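# Press the bell's button once with a robot arm

## Task

Push the bell's button fully down, hold it there briefly, then release so it springs back up. The press only counts if the bell is still upright and has not shifted; a toppled or displaced bell means failure.

## Robot and tools

Robot: two FANUC CRX-5iA arms, left_arm and right_arm, on a table. Each carries a two-finger parallel gripper, and a camera mount up to 12 cm across sticks out toward the gripper's -y side and turns with it. Bases in the scene frame: left_arm at (-0.023, +0.331, +0.020) m, right_arm at (+0.039, -0.302, +0.020) m, each yawed very slightly. A camera stand sits behind the arms. Cameras: cam_high (fixed, scene frame), cam_left_wrist and cam_right_wrist (on the hands), all 896x504.

Frames: the scene frame has its origin at table-top height midway between the nominal bases, +z up, +x out over the table, left_arm on the +y side (image left/right does not match these names). Each arm reports its hand pose, velocities and targets in its own base frame, and offsets you send move along that arm's base axes, with rotations pivoting about the Hand target position. The gripper's fingers point along its own +z and close along its x; end_effector_position is the point between the pads, and the fingertips extend 17.5 mm past it. Reported positions can be off by a few centimetres.

execute_actions(actions, cameras): actions is a list of actions; each action is a table of up to 15 rows, each row one 1/30 s control step; a shorter table repeats its final row until step 15. Every row is one flat list of 18 numbers, each in [-1, 1], covering both arms: left dx, dy, dz, rx, ry, rz, left gripper position, force_limit, speed, then the same nine for the right. dx..rz are offsets, not poses: every row is measured from the Hand target the arm had when that action began (rows do not add onto each other), but the next action starts from the new Hand target, so repeating an offset keeps moving. Scale: 1.0 = 0.6 m for dx/dy/dz and 180 degrees for the rotation vector rx/ry/rz. Six zeros asks nothing new of an arm. Gripper numbers are absolute commands and must always be sent (0 is a real value): position +1 = open 50 mm, about -0.65 = pads touching, -1 = close until stopped; force_limit -1/0/+1 ≈ 20/102/185 N per pad; speed -1/0/+1 ≈ 20/85/150 mm/s; both start at +1. Images come only with an empty actions list or when cameras names them (["all"], a list of names, or []).

move(target, speed, blend, stop_force, zero, blocking, cameras): straight-line path for each gripper. target is one 18-number row (same layout and scale as above) or a list of up to 15 such rows; every row is an offset from the Hand targets at the start of the move, not from the previous row. speed: top path speed in m/s, 0.002 to 1, default 0.25 (turning limited to twice that in rad/s); one value or one per target. blend: corner rounding in metres per waypoint, default 0 (stop at each). stop_force: 12 to 80 N, shared by both arms; an arm's path ends when the estimated push against its motion exceeds it, then it brakes and keeps pressing. Only reliable when slow and without rotating the gripper; with it, all rows must have identical finger numbers and blocking=false is not allowed. zero (only with stop_force): true re-zeros the force estimate before moving. blocking=false returns after about 0.5 s while the move continues. Whole move capped at 10 s. The result adds a move: line with the ending (done, off_target, moving, held, fault) and any limits (paced = pose clipped, held = steps withheld). Paths do not avoid obstacles or the other arm.

wait(seconds 0 to 3600, cameras): lets time pass with no new commands. stop(cameras): brakes a running move. zoom_image(camera, region [x0, y0, x1, y1] in image pixels, at most 504x504): closer view of the latest image from cam_high, cam_left_wrist or cam_right_wrist. read_manual(section "licences"): URDF licence text only. finished_scene(scene, integer 1 or 2): ends the current scene for good; the result usually says if it succeeded.

Result lines: end_effector_position (m) and end_effector_quat_wxyz per arm in its base frame; Hand target (your last clipped command, the base for the next offsets; the gripper often rests a bit short of it); Tool commands; object_status (0 moving, 1 blocked while opening, 2 blocked while closing = holding, 3 reached position or pads met); position_measured in counts, opening ≈ (250 - counts) x 0.202 mm; Flange force along the gripper's x y z (noisy, "no reading" near singular poses); Joint velocities, possibly "within noise"; MOTOR HOT or fault lines.

Limits and hazards: commanded orientation is clipped to within 32 degrees of the measured one each step. A joint torque above its load limit or 150 N outside force stops that arm for 10 s; overheating stops it for 30 to 60 s. The arms are stiff, so commanding even slightly beyond a firm surface can fault. A clearance check withholds commands bringing the arms close to each other, but arm-to-arm contact can still end the scene.

For the bell: locate it in cam_high, bring one arm above the button with fingers closed pointing down, descend slowly with a small stop_force, then move back up without stop_force so the button returns. Avoid fast contact, sideways pushes, or anything that tips or slides the bell, and never knock things off the table.

Each tool is called by a JSON object that holds its "op" and its "data".

## Session

{"op": "execute_actions", "data": {"actions": []}}

Scene clock: 0.00 s.
left_arm: end_effector_position=(+0.5034, +0.1021, +0.3557) position_measured=3 object_status=3 end_effector_quat_wxyz=(-0.096, +0.736, +0.666, -0.076) | right_arm: end_effector_position=(+0.7012, +0.1567, +0.1735) position_measured=3 object_status=3 end_effector_quat_wxyz=(+0.029, +0.911, +0.411, +0.002)
Joint positions: left_arm=[0.374 0.379 0.644 -0.142 -2.043 -0.526] | right_arm=[0.428 0.725 0.698 0.058 -1.54 -1.152]
Joint velocities: within noise
Flange force (N): no reading
Hand target: left_arm +0.5034, +0.1021, +0.3557; -0.096, +0.736, +0.666, -0.076 | right_arm +0.7012, +0.1567, +0.1735; +0.029, +0.911, +0.411, +0.002
Tool commands: left_gripper/position=+1.0 left_gripper/force_limit=+1.0 left_gripper/speed=+1.0 right_gripper/position=+1.0 right_gripper/force_limit=+1.0 right_gripper/speed=+1.0

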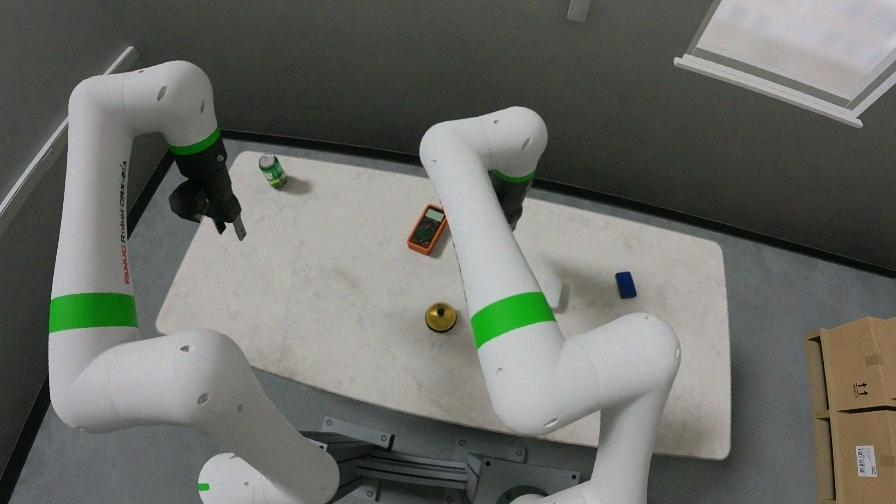

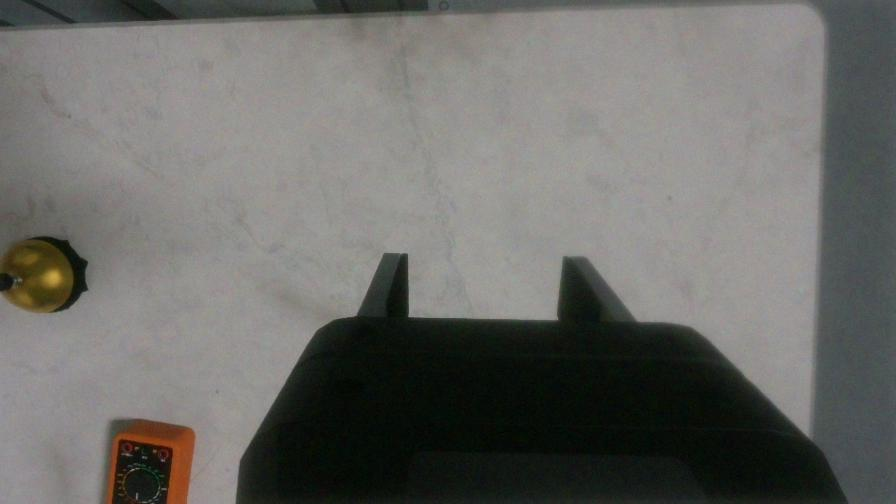

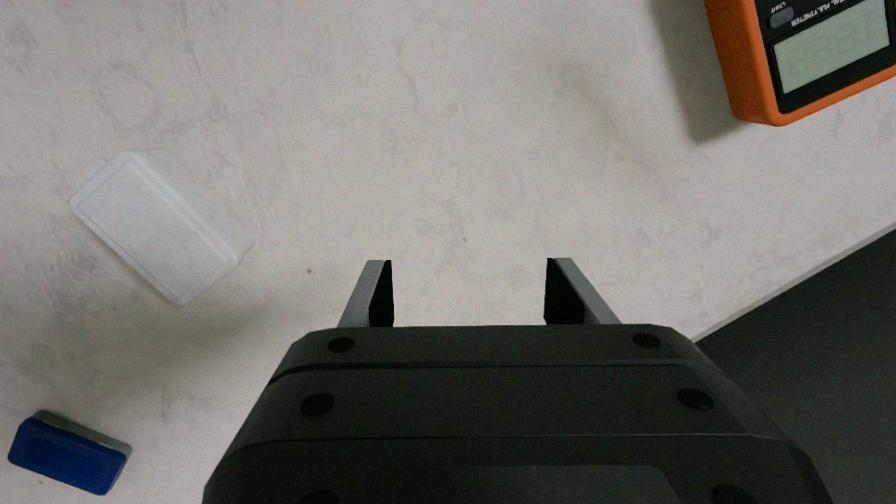

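{"op": "move", "data": {"target": [0,0,0,0,0,0,1,1,1,-0.39,0.2,0.03,0.0162,0.018,0,-1,-1,0], "speed": 0.4, "cameras": ["cam_high","cam_left_wrist","cam_right_wrist"]}}

Scene clock: 19.40 s.
left_arm: end_effector_position=(+0.5034, +0.1021, +0.3557) position_measured=3 object_status=3 end_effector_quat_wxyz=(-0.096, +0.736, +0.666, -0.076) | right_arm: end_effector_position=(+0.4672, +0.2767, +0.1915) position_measured=251 object_status=3 end_effector_quat_wxyz=(-0.006, +0.911, +0.412, -0.014)
Joint positions: left_arm=[0.374 0.379 0.644 -0.142 -2.043 -0.526] | right_arm=[0.765 0.276 0.111 -0.02 -1.427 -1.484]
Flange force (N): left_arm=[-6.7 -19.8 22.7] | right_arm=[1.1 0.0 -2.2]
Hand target: left_arm +0.5034, +0.1021, +0.3557; -0.096, +0.736, +0.666, -0.076 | right_arm +0.4672, +0.2767, +0.1915; -0.006, +0.911, +0.412, -0.014
Off the commanded pose: left_arm 0.000 m, 0 deg | right_arm 0.000 m, 0 deg.
move: done
cam_right_wrist: T_world_to_cam=[[0.67112, 0.74128, -0.01042, -0.51148], [0.70505, -0.63385, 0.31803, -0.19953], [0.22914, -0.22078, -0.94803, 0.26833]] pos_world=[0.42246, 0.31192, 0.31251]

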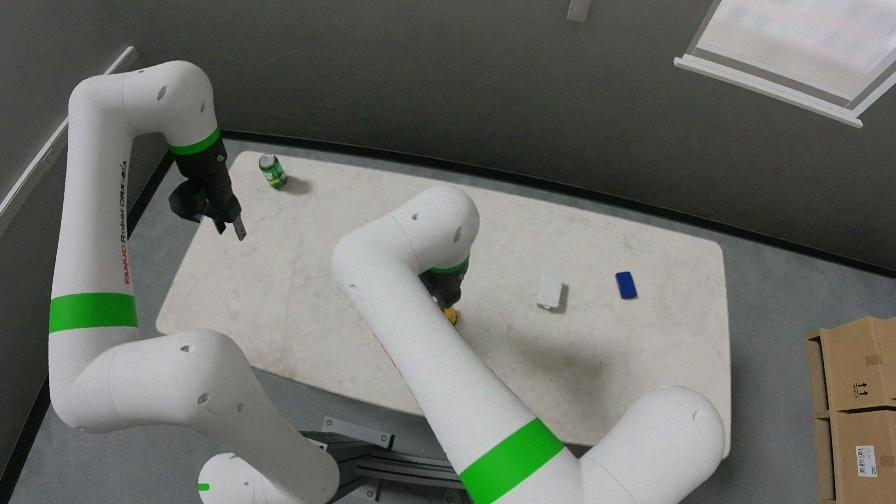

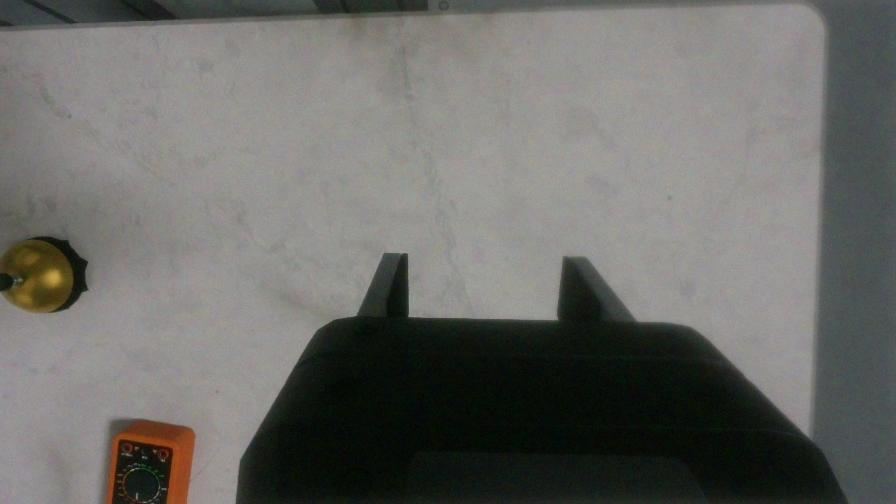

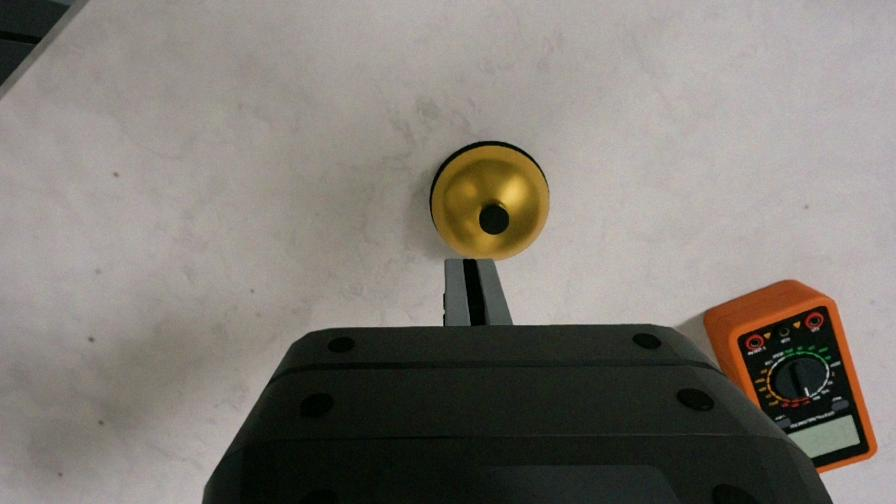

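{"op": "move", "data": {"target": [0,0,0,0,0,0,1,1,1,0.025,0.0167,-0.12,0,0,0,-1,-1,0], "cameras": ["cam_right_wrist","cam_high"]}}

Scene clock: 39.73 s.
left_arm: end_effector_position=(+0.5034, +0.1021, +0.3557) position_measured=3 object_status=3 end_effector_quat_wxyz=(-0.096, +0.736, +0.666, -0.076) | right_arm: end_effector_position=(+0.4820, +0.2866, +0.1194) position_measured=251 object_status=3 end_effector_quat_wxyz=(-0.006, +0.911, +0.412, -0.014)
Joint positions: left_arm=[0.374 0.379 0.644 -0.142 -2.043 -0.526] | right_arm=[0.759 0.363 0.051 -0.021 -1.281 -1.475]
Flange force (N): left_arm=[-6.3 -19.9 22.1] | right_arm=[1.0 0.2 -2.6]
Hand target: left_arm +0.5034, +0.1021, +0.3557; -0.096, +0.736, +0.666, -0.076 | right_arm +0.4822, +0.2867, +0.1195; -0.006, +0.911, +0.412, -0.014
Off the commanded pose: left_arm 0.000 m, 0 deg | right_arm 0.000 m, 0 deg.
move: done
cam_right_wrist: T_world_to_cam=[[0.67115, 0.74125, -0.01055, -0.52962], [0.70508, -0.63388, 0.31789, -0.18074], [0.22895, -0.22079, -0.94807, 0.19887]] pos_world=[0.43736, 0.32192, 0.24041]
Images, in order (width x height): cam_high 896x504, cam_right_wrist 896x504.

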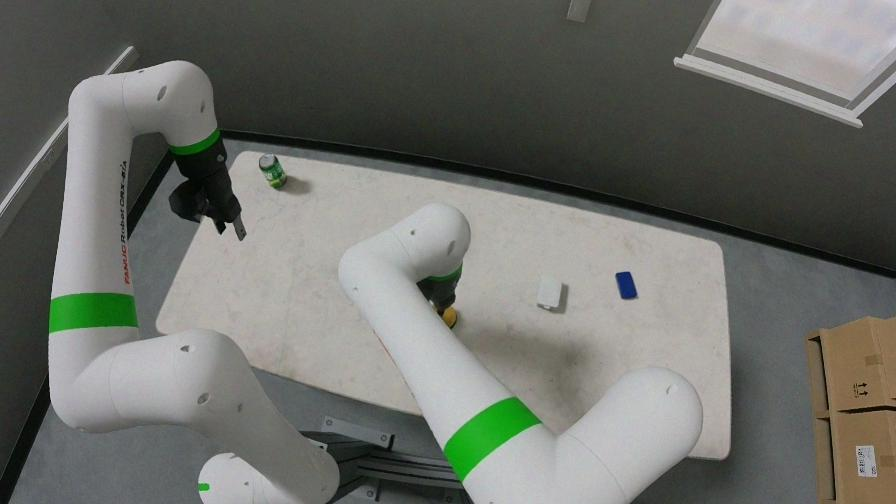

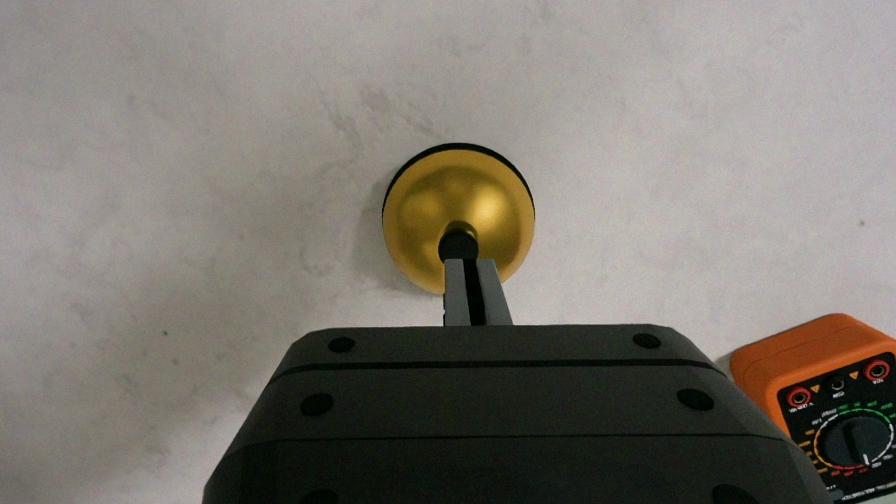

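{"op": "move", "data": {"target": [0,0,0,0,0,0,1,1,1,-0.0033,-0.0042,-0.13,0,0,0,-1,-1,0], "speed": 0.02, "stop_force": 25, "cameras": ["cam_right_wrist","cam_left_wrist"]}}

Scene clock: 60.23 s.
left_arm: end_effector_position=(+0.5034, +0.1021, +0.3557) position_measured=3 object_status=3 end_effector_quat_wxyz=(-0.096, +0.736, +0.666, -0.076) | right_arm: end_effector_position=(+0.4808, +0.2850, +0.0663) position_measured=251 object_status=3 end_effector_quat_wxyz=(-0.006, +0.911, +0.412, -0.014)
Joint positions: left_arm=[0.374 0.379 0.644 -0.142 -2.043 -0.526] | right_arm=[0.758 0.406 -0.022 -0.021 -1.165 -1.472]
Flange force (N): left_arm=[-6.3 -19.4 22.3] | right_arm=[-5.9 -9.9 -46.6]
Hand target: left_arm +0.5034, +0.1021, +0.3557; -0.096, +0.736, +0.666, -0.076 | right_arm +0.4808, +0.2850, +0.0663; -0.006, +0.911, +0.412, -0.014 (not the last commanded pose)
Off the commanded pose: left_arm 0.000 m, 0 deg | right_arm 0.025 m, 0 deg.
move: contact (right_arm)
cam_right_wrist: T_world_to_cam=[[0.67109, 0.74131, -0.01029, -0.52809], [0.70505, -0.63385, 0.31803, -0.16404], [0.22924, -0.22068, -0.94802, 0.14828]] pos_world=[0.43606, 0.32022, 0.18731]
Images, in order (width x height): cam_left_wrist 896x504, cam_right_wrist 896x504.

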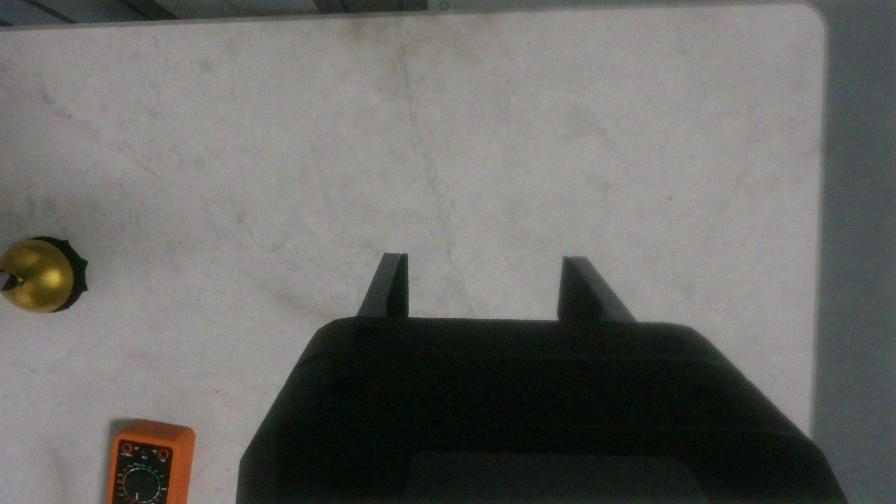

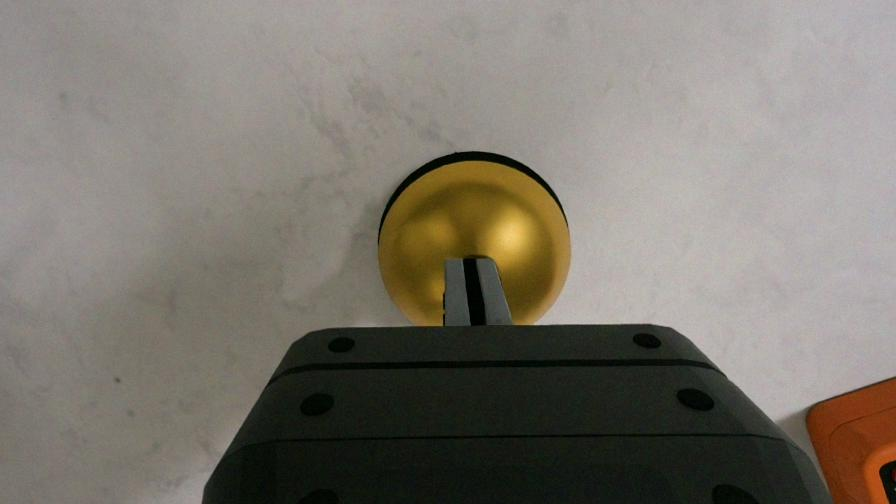

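{"op": "move", "data": {"target": [0,0,0,0,0,0,1,1,1,0,0,-0.01,0,0,0,-1,-1,0], "speed": 0.008, "stop_force": 14}}

{"op": "move", "data": {"target": [0,0,0,0,0,0,1,1,1,0,0,0.12,0,0,0,-1,-1,0], "speed": 0.12, "cameras": ["cam_right_wrist","cam_left_wrist"]}}

Scene clock: 70.20 s.
left_arm: end_effector_position=(+0.5034, +0.1021, +0.3557) position_measured=3 object_status=3 end_effector_quat_wxyz=(-0.096, +0.736, +0.666, -0.076) | right_arm: end_effector_position=(+0.4809, +0.2850, +0.0656) position_measured=251 object_status=3 end_effector_quat_wxyz=(-0.006, +0.911, +0.412, -0.014)
Joint positions: left_arm=[0.374 0.379 0.644 -0.142 -2.043 -0.526] | right_arm=[0.758 0.407 -0.023 -0.021 -1.163 -1.472]
Flange force (N): left_arm=[-5.9 -19.5 22.4] | right_arm=[-12.0 -14.8 -69.9]
Hand target: left_arm +0.5034, +0.1021, +0.3557; -0.096, +0.736, +0.666, -0.076 | right_arm +0.4809, +0.2850, +0.0656; -0.006, +0.911, +0.412, -0.014 (not the last commanded pose)
Off the commanded pose: left_arm 0.000 m, 0 deg | right_arm 0.005 m, 0 deg.
move: contact (right_arm)

Scene clock: 71.17 s.
left_arm: end_effector_position=(+0.5034, +0.1021, +0.3557) position_measured=3 object_status=3 end_effector_quat_wxyz=(-0.096, +0.736, +0.666, -0.076) | right_arm: end_effector_position=(+0.4809, +0.2849, +0.1376) position_measured=251 object_status=3 end_effector_quat_wxyz=(-0.006, +0.911, +0.412, -0.014)
Joint positions: left_arm=[0.374 0.379 0.644 -0.142 -2.043 -0.526] | right_arm=[0.758 0.345 0.071 -0.02 -1.319 -1.476]
Flange force (N): left_arm=[-5.3 -19.8 22.4] | right_arm=[0.3 -0.3 -2.7]
Hand target: left_arm +0.5034, +0.1021, +0.3557; -0.096, +0.736, +0.666, -0.076 | right_arm +0.4809, +0.2850, +0.1376; -0.006, +0.911, +0.412, -0.014
Off the commanded pose: left_arm 0.000 m, 0 deg | right_arm 0.000 m, 0 deg.
move: done
cam_right_wrist: T_world_to_cam=[[0.67112, 0.74128, -0.01021, -0.52745], [0.70495, -0.63385, 0.31826, -0.18677], [0.22945, -0.22079, -0.94795, 0.21568]] pos_world=[0.43616, 0.32022, 0.25851]
Images, in order (width x height): cam_left_wrist 896x504, cam_right_wrist 896x504.

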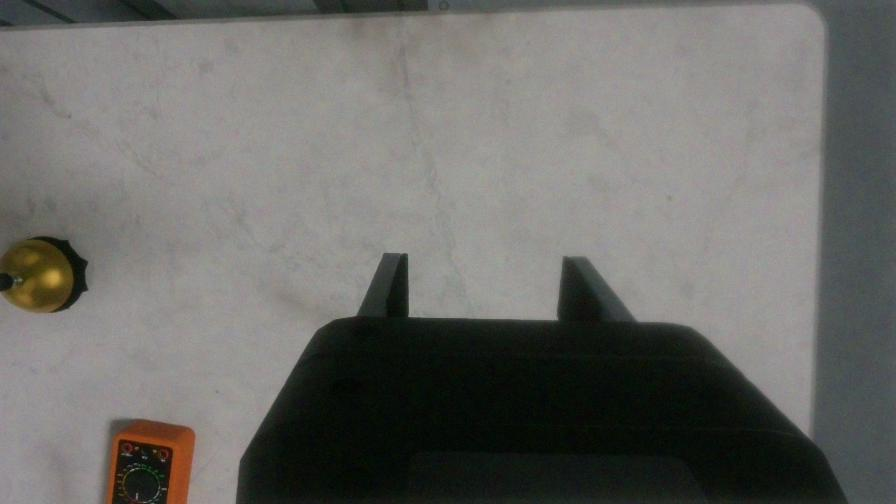

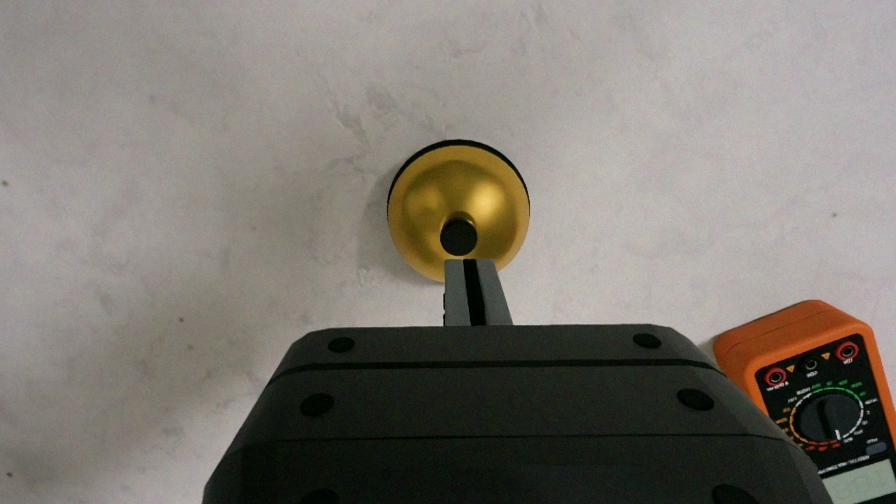

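{"op": "finished_scene", "data": {"scene": 1}}

The scene is finished: the task was done.


## Next scene

The same job, from a new start.

{"op": "execute_actions", "data": {"actions": []}}

Scene clock: 0.00 s.
left_arm: end_effector_position=(+0.1334, -0.1655, +0.3314) position_measured=3 object_status=3 end_effector_quat_wxyz=(-0.317, +0.928, +0.196, -0.016) | right_arm: end_effector_position=(+0.6124, -0.5551, +0.2725) position_measured=3 object_status=3 end_effector_quat_wxyz=(+0.311, +0.535, +0.744, +0.254)
Joint positions: left_arm=[-0.779 -0.143 -0.048 -0.39 -2.205 -0.52] | right_arm=[-0.831 0.63 0.744 -0.669 -1.18 1.254]
Joint velocities: within noise
Flange force (N): no reading
Hand target: left_arm +0.1334, -0.1655, +0.3314; -0.317, +0.928, +0.196, -0.016 | right_arm +0.6124, -0.5551, +0.2725; +0.311, +0.535, +0.744, +0.254
Tool commands: left_gripper/position=+1.0 left_gripper/force_limit=+1.0 left_gripper/speed=+1.0 right_gripper/position=+1.0 right_gripper/force_limit=+1.0 right_gripper/speed=+1.0
camera_calibration:
cam_left_wrist: T_world_to_cam=[[0.90968, 0.40446, 0.09435, -0.0722], [0.41265, -0.85446, -0.31562, -0.06945], [-0.04704, 0.32605, -0.94418, 0.50343]] pos_world=[0.11802, -0.19428, 0.46022]
cam_right_wrist: T_world_to_cam=[[-0.23409, 0.95649, -0.17412, 0.72689], [0.35446, 0.25073, 0.90083, -0.30789], [0.90529, 0.14916, -0.39774, -0.23058]] pos_world=[0.48804, -0.58368, 0.31221]

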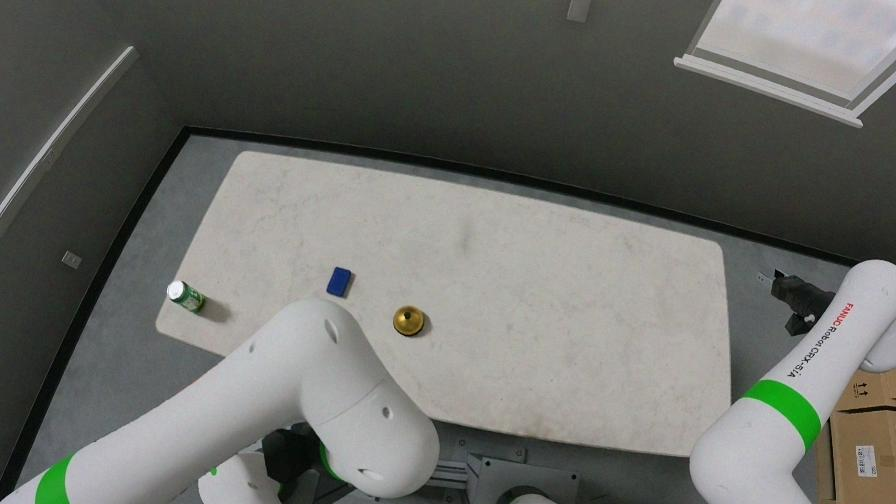

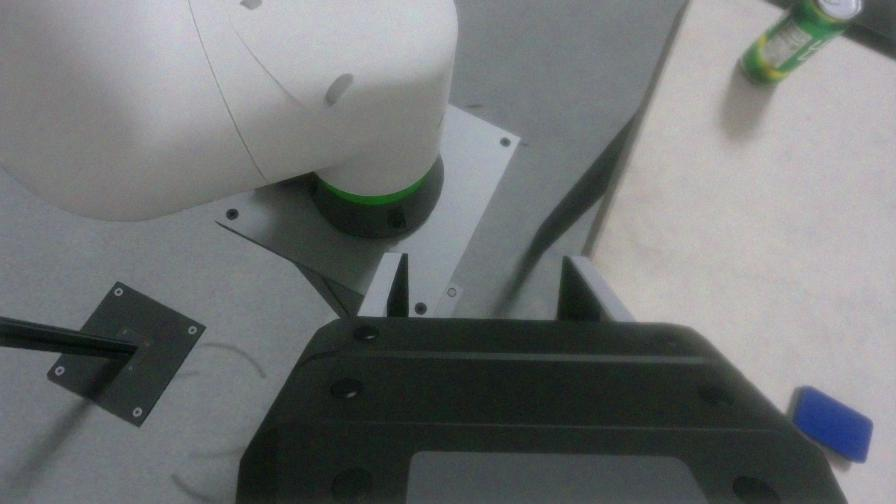

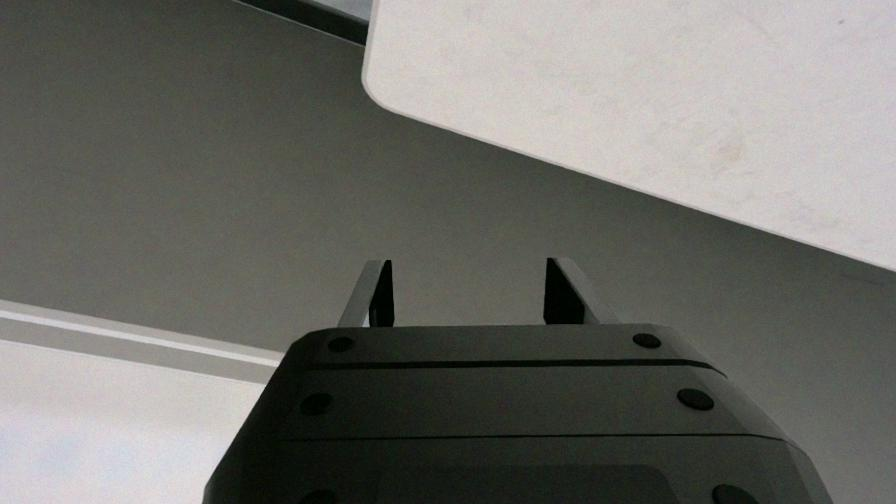

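{"op": "move", "data": {"target": [0.595,-0.166,-0.235,-0.199,-0.0526,0,-1,-1,0,0,0,0,0,0,0,1,1,1], "speed": 0.35, "cameras": ["cam_left_wrist","cam_high"]}}

Scene clock: 13.30 s.
left_arm: end_effector_position=(+0.4904, -0.2651, +0.1904) position_measured=251 object_status=3 end_effector_quat_wxyz=(+0.000, +0.978, +0.207, +0.000) | right_arm: end_effector_position=(+0.6124, -0.5551, +0.2725) position_measured=3 object_status=3 end_effector_quat_wxyz=(+0.311, +0.535, +0.744, +0.254)
Joint positions: left_arm=[-0.26 0.293 0.123 0 -1.401 -0.893] | right_arm=[-0.831 0.63 0.744 -0.669 -1.18 1.254]
Flange force (N): left_arm=[-12.2 -17.1 7.5] | right_arm=[0.3 1.8 -2.6]
Hand target: left_arm +0.4904, -0.2651, +0.1904; +0.000, +0.978, +0.207, +0.000 | right_arm +0.6124, -0.5551, +0.2725; +0.311, +0.535, +0.744, +0.254
Off the commanded pose: left_arm 0.000 m, 0 deg | right_arm 0.000 m, 0 deg.
move: done
cam_left_wrist: T_world_to_cam=[[0.90331, 0.42852, -0.02015, -0.3121], [0.4132, -0.85647, 0.3094, -0.4662], [0.11532, -0.28781, -0.95072, 0.17851]] pos_world=[0.45397, -0.21417, 0.30767]
Images, in order (width x height): cam_high 896x504, cam_left_wrist 896x504.

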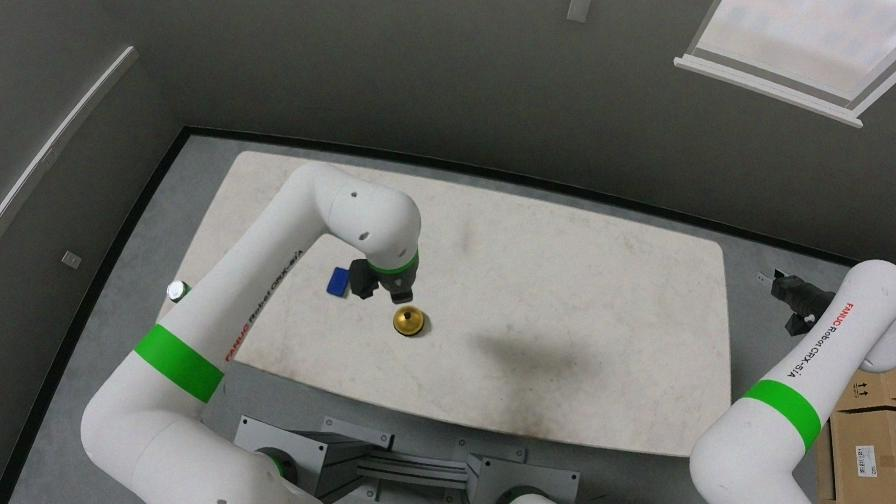

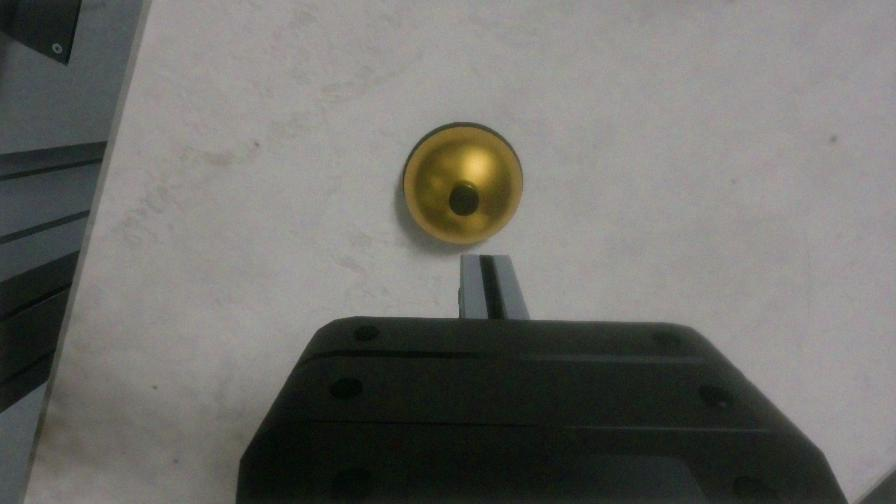

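{"op": "move", "data": {"target": [-0.0128,0.0085,-0.145,0,0,0,-1,-1,0,0,0,0,0,0,0,1,1,1], "cameras": ["cam_left_wrist"]}}

Scene clock: 25.43 s.
left_arm: end_effector_position=(+0.4827, -0.2600, +0.1034) position_measured=251 object_status=3 end_effector_quat_wxyz=(+0.000, +0.978, +0.207, +0.000) | right_arm: end_effector_position=(+0.6124, -0.5551, +0.2725) position_measured=3 object_status=3 end_effector_quat_wxyz=(+0.311, +0.535, +0.744, +0.254)
Joint positions: left_arm=[-0.255 0.327 -0.042 0 -1.202 -0.899] | right_arm=[-0.831 0.63 0.744 -0.669 -1.18 1.254]
Flange force (N): left_arm=[-10.6 -15.8 4.9] | right_arm=[0.6 2.0 -2.7]
Hand target: left_arm +0.4827, -0.2600, +0.1034; +0.000, +0.978, +0.207, +0.000 | right_arm +0.6124, -0.5551, +0.2725; +0.311, +0.535, +0.744, +0.254
Off the commanded pose: left_arm 0.000 m, 0 deg | right_arm 0.000 m, 0 deg.
move: done
cam_left_wrist: T_world_to_cam=[[0.90333, 0.42849, -0.02014, -0.3091], [0.41317, -0.85649, 0.3094, -0.43172], [0.11532, -0.28781, -0.95072, 0.09816]] pos_world=[0.44627, -0.20907, 0.22067]

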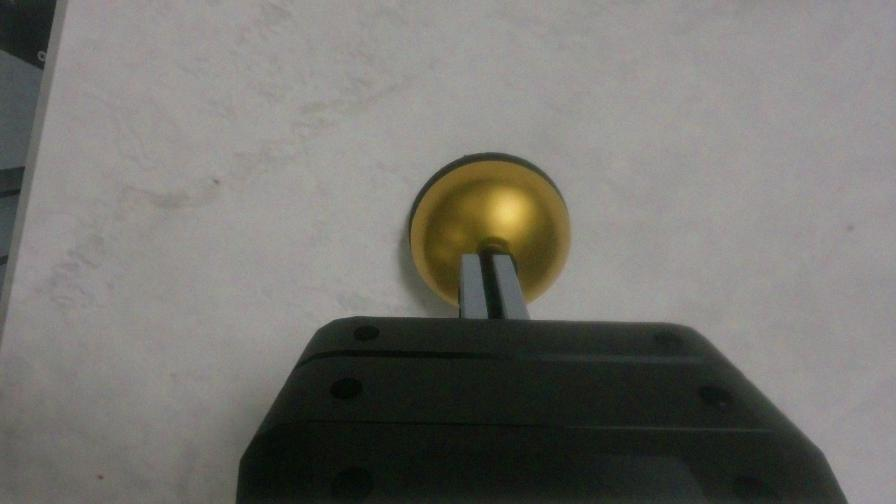

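{"op": "move", "data": {"target": [[0.0075,0.001,-0.02,0,0,0,-1,-1,0,0,0,0,0,0,0,1,1,1],[0.0075,0.001,-0.12,0,0,0,-1,-1,0,0,0,0,0,0,0,1,1,1]], "speed": 0.02, "stop_force": 30}}

{"op": "move", "data": {"target": [0,0,-0.01,0,0,0,-1,-1,0,0,0,0,0,0,0,1,1,1], "speed": 0.008, "stop_force": 14, "cameras": ["cam_left_wrist","cam_high"]}}

{"op": "move", "data": {"target": [0,0,0.12,0,0,0,-1,-1,0,0,0,0,0,0,0,1,1,1], "speed": 0.12, "cameras": ["cam_left_wrist"]}}

Scene clock: 40.30 s.
left_arm: end_effector_position=(+0.4872, -0.2594, +0.0646) position_measured=251 object_status=3 end_effector_quat_wxyz=(+0.000, +0.978, +0.207, +0.000) | right_arm: end_effector_position=(+0.6124, -0.5551, +0.2725) position_measured=3 object_status=3 end_effector_quat_wxyz=(+0.311, +0.535, +0.744, +0.254)
Joint positions: left_arm=[-0.252 0.374 -0.078 0 -1.12 -0.902] | right_arm=[-0.831 0.63 0.744 -0.669 -1.18 1.254]
Flange force (N): left_arm=[-14.9 -25.4 -46.3] | right_arm=[0.6 1.7 -2.9]
Hand target: left_arm +0.4872, -0.2594, +0.0646; +0.000, +0.978, +0.207, +0.000 (not the last commanded pose) | right_arm +0.6124, -0.5551, +0.2725; +0.311, +0.535, +0.744, +0.254
Off the commanded pose: left_arm 0.033 m, 0 deg | right_arm 0.000 m, 0 deg.
move: contact (left_arm); path passed 1 of 2 targets

Scene clock: 41.00 s.
left_arm: end_effector_position=(+0.4873, -0.2594, +0.0640) position_measured=251 object_status=3 end_effector_quat_wxyz=(+0.000, +0.978, +0.207, +0.000) | right_arm: end_effector_position=(+0.6124, -0.5551, +0.2725) position_measured=3 object_status=3 end_effector_quat_wxyz=(+0.311, +0.535, +0.744, +0.254)
Joint positions: left_arm=[-0.252 0.374 -0.079 0 -1.118 -0.902] | right_arm=[-0.831 0.63 0.744 -0.669 -1.18 1.254]
Flange force (N): left_arm=[-18.0 -29.7 -67.0] | right_arm=[0.9 1.7 -2.6]
Hand target: left_arm +0.4873, -0.2594, +0.0640; +0.000, +0.978, +0.207, +0.000 (not the last commanded pose) | right_arm +0.6124, -0.5551, +0.2725; +0.311, +0.535, +0.744, +0.254
Off the commanded pose: left_arm 0.005 m, 0 deg | right_arm 0.000 m, 0 deg.
move: contact (left_arm)
cam_left_wrist: T_world_to_cam=[[0.9033, 0.42853, -0.02011, -0.31421], [0.41318, -0.85642, 0.30955, -0.4209], [0.11543, -0.28793, -0.95067, 0.06027]] pos_world=[0.45077, -0.20847, 0.18127]
Images, in order (width x height): cam_high 896x504, cam_left_wrist 896x504.

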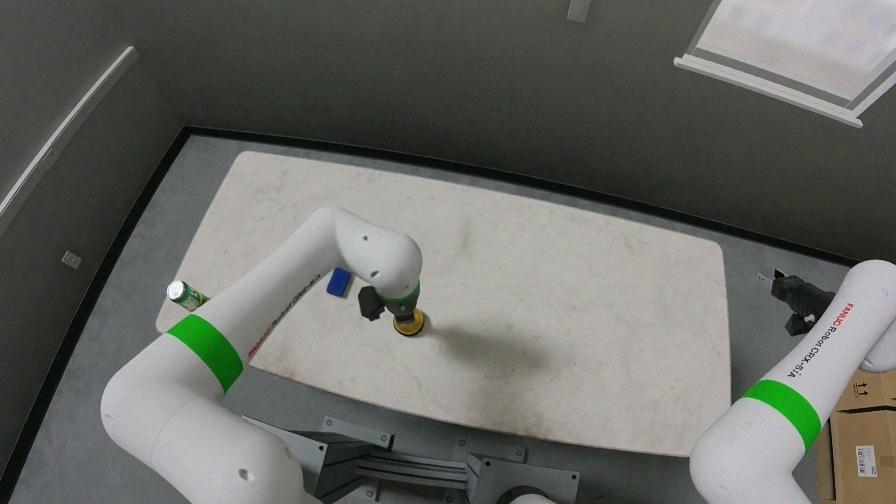

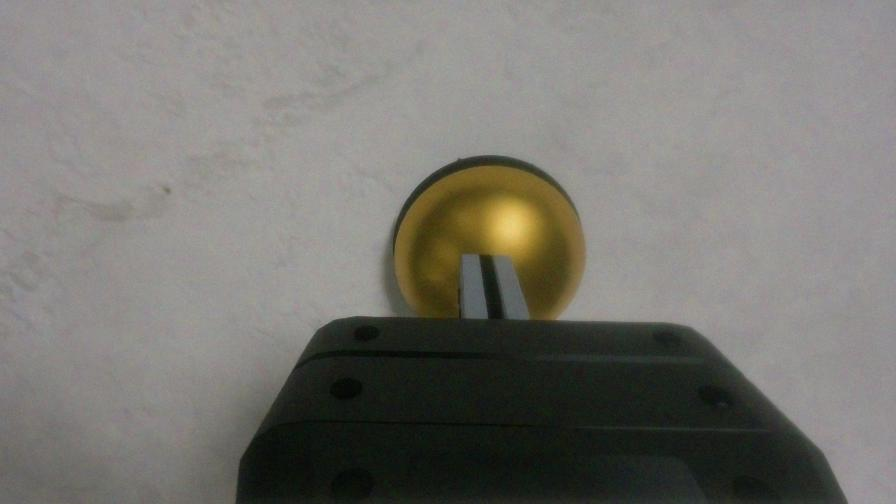

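Scene clock: 42.00 s.
left_arm: end_effector_position=(+0.4873, -0.2594, +0.1359) position_measured=251 object_status=3 end_effector_quat_wxyz=(+0.000, +0.978, +0.207, +0.000) | right_arm: end_effector_position=(+0.6124, -0.5551, +0.2725) position_measured=3 object_status=3 end_effector_quat_wxyz=(+0.311, +0.535, +0.744, +0.254)
Joint positions: left_arm=[-0.252 0.31 0.015 0 -1.276 -0.902] | right_arm=[-0.831 0.63 0.744 -0.669 -1.18 1.254]
Flange force (N): left_arm=[-9.2 -13.9 4.4] | right_arm=[1.2 1.8 -3.1]
Hand target: left_arm +0.4873, -0.2594, +0.1360; +0.000, +0.978, +0.207, +0.000 | right_arm +0.6124, -0.5551, +0.2725; +0.311, +0.535, +0.744, +0.254
Off the commanded pose: left_arm 0.000 m, 0 deg | right_arm 0.000 m, 0 deg.
move: done
cam_left_wrist: T_world_to_cam=[[0.90334, 0.42846, -0.02008, -0.3128], [0.4131, -0.85646, 0.30955, -0.44313], [0.11543, -0.28792, -0.95067, 0.12862]] pos_world=[0.45077, -0.20847, 0.25317]

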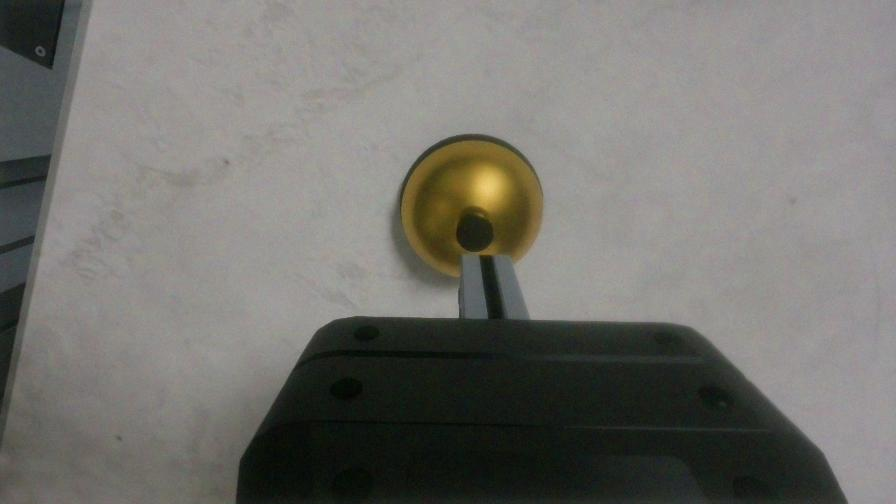

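{"op": "finished_scene", "data": {"scene": 2}}

The scene is finished: the task was done.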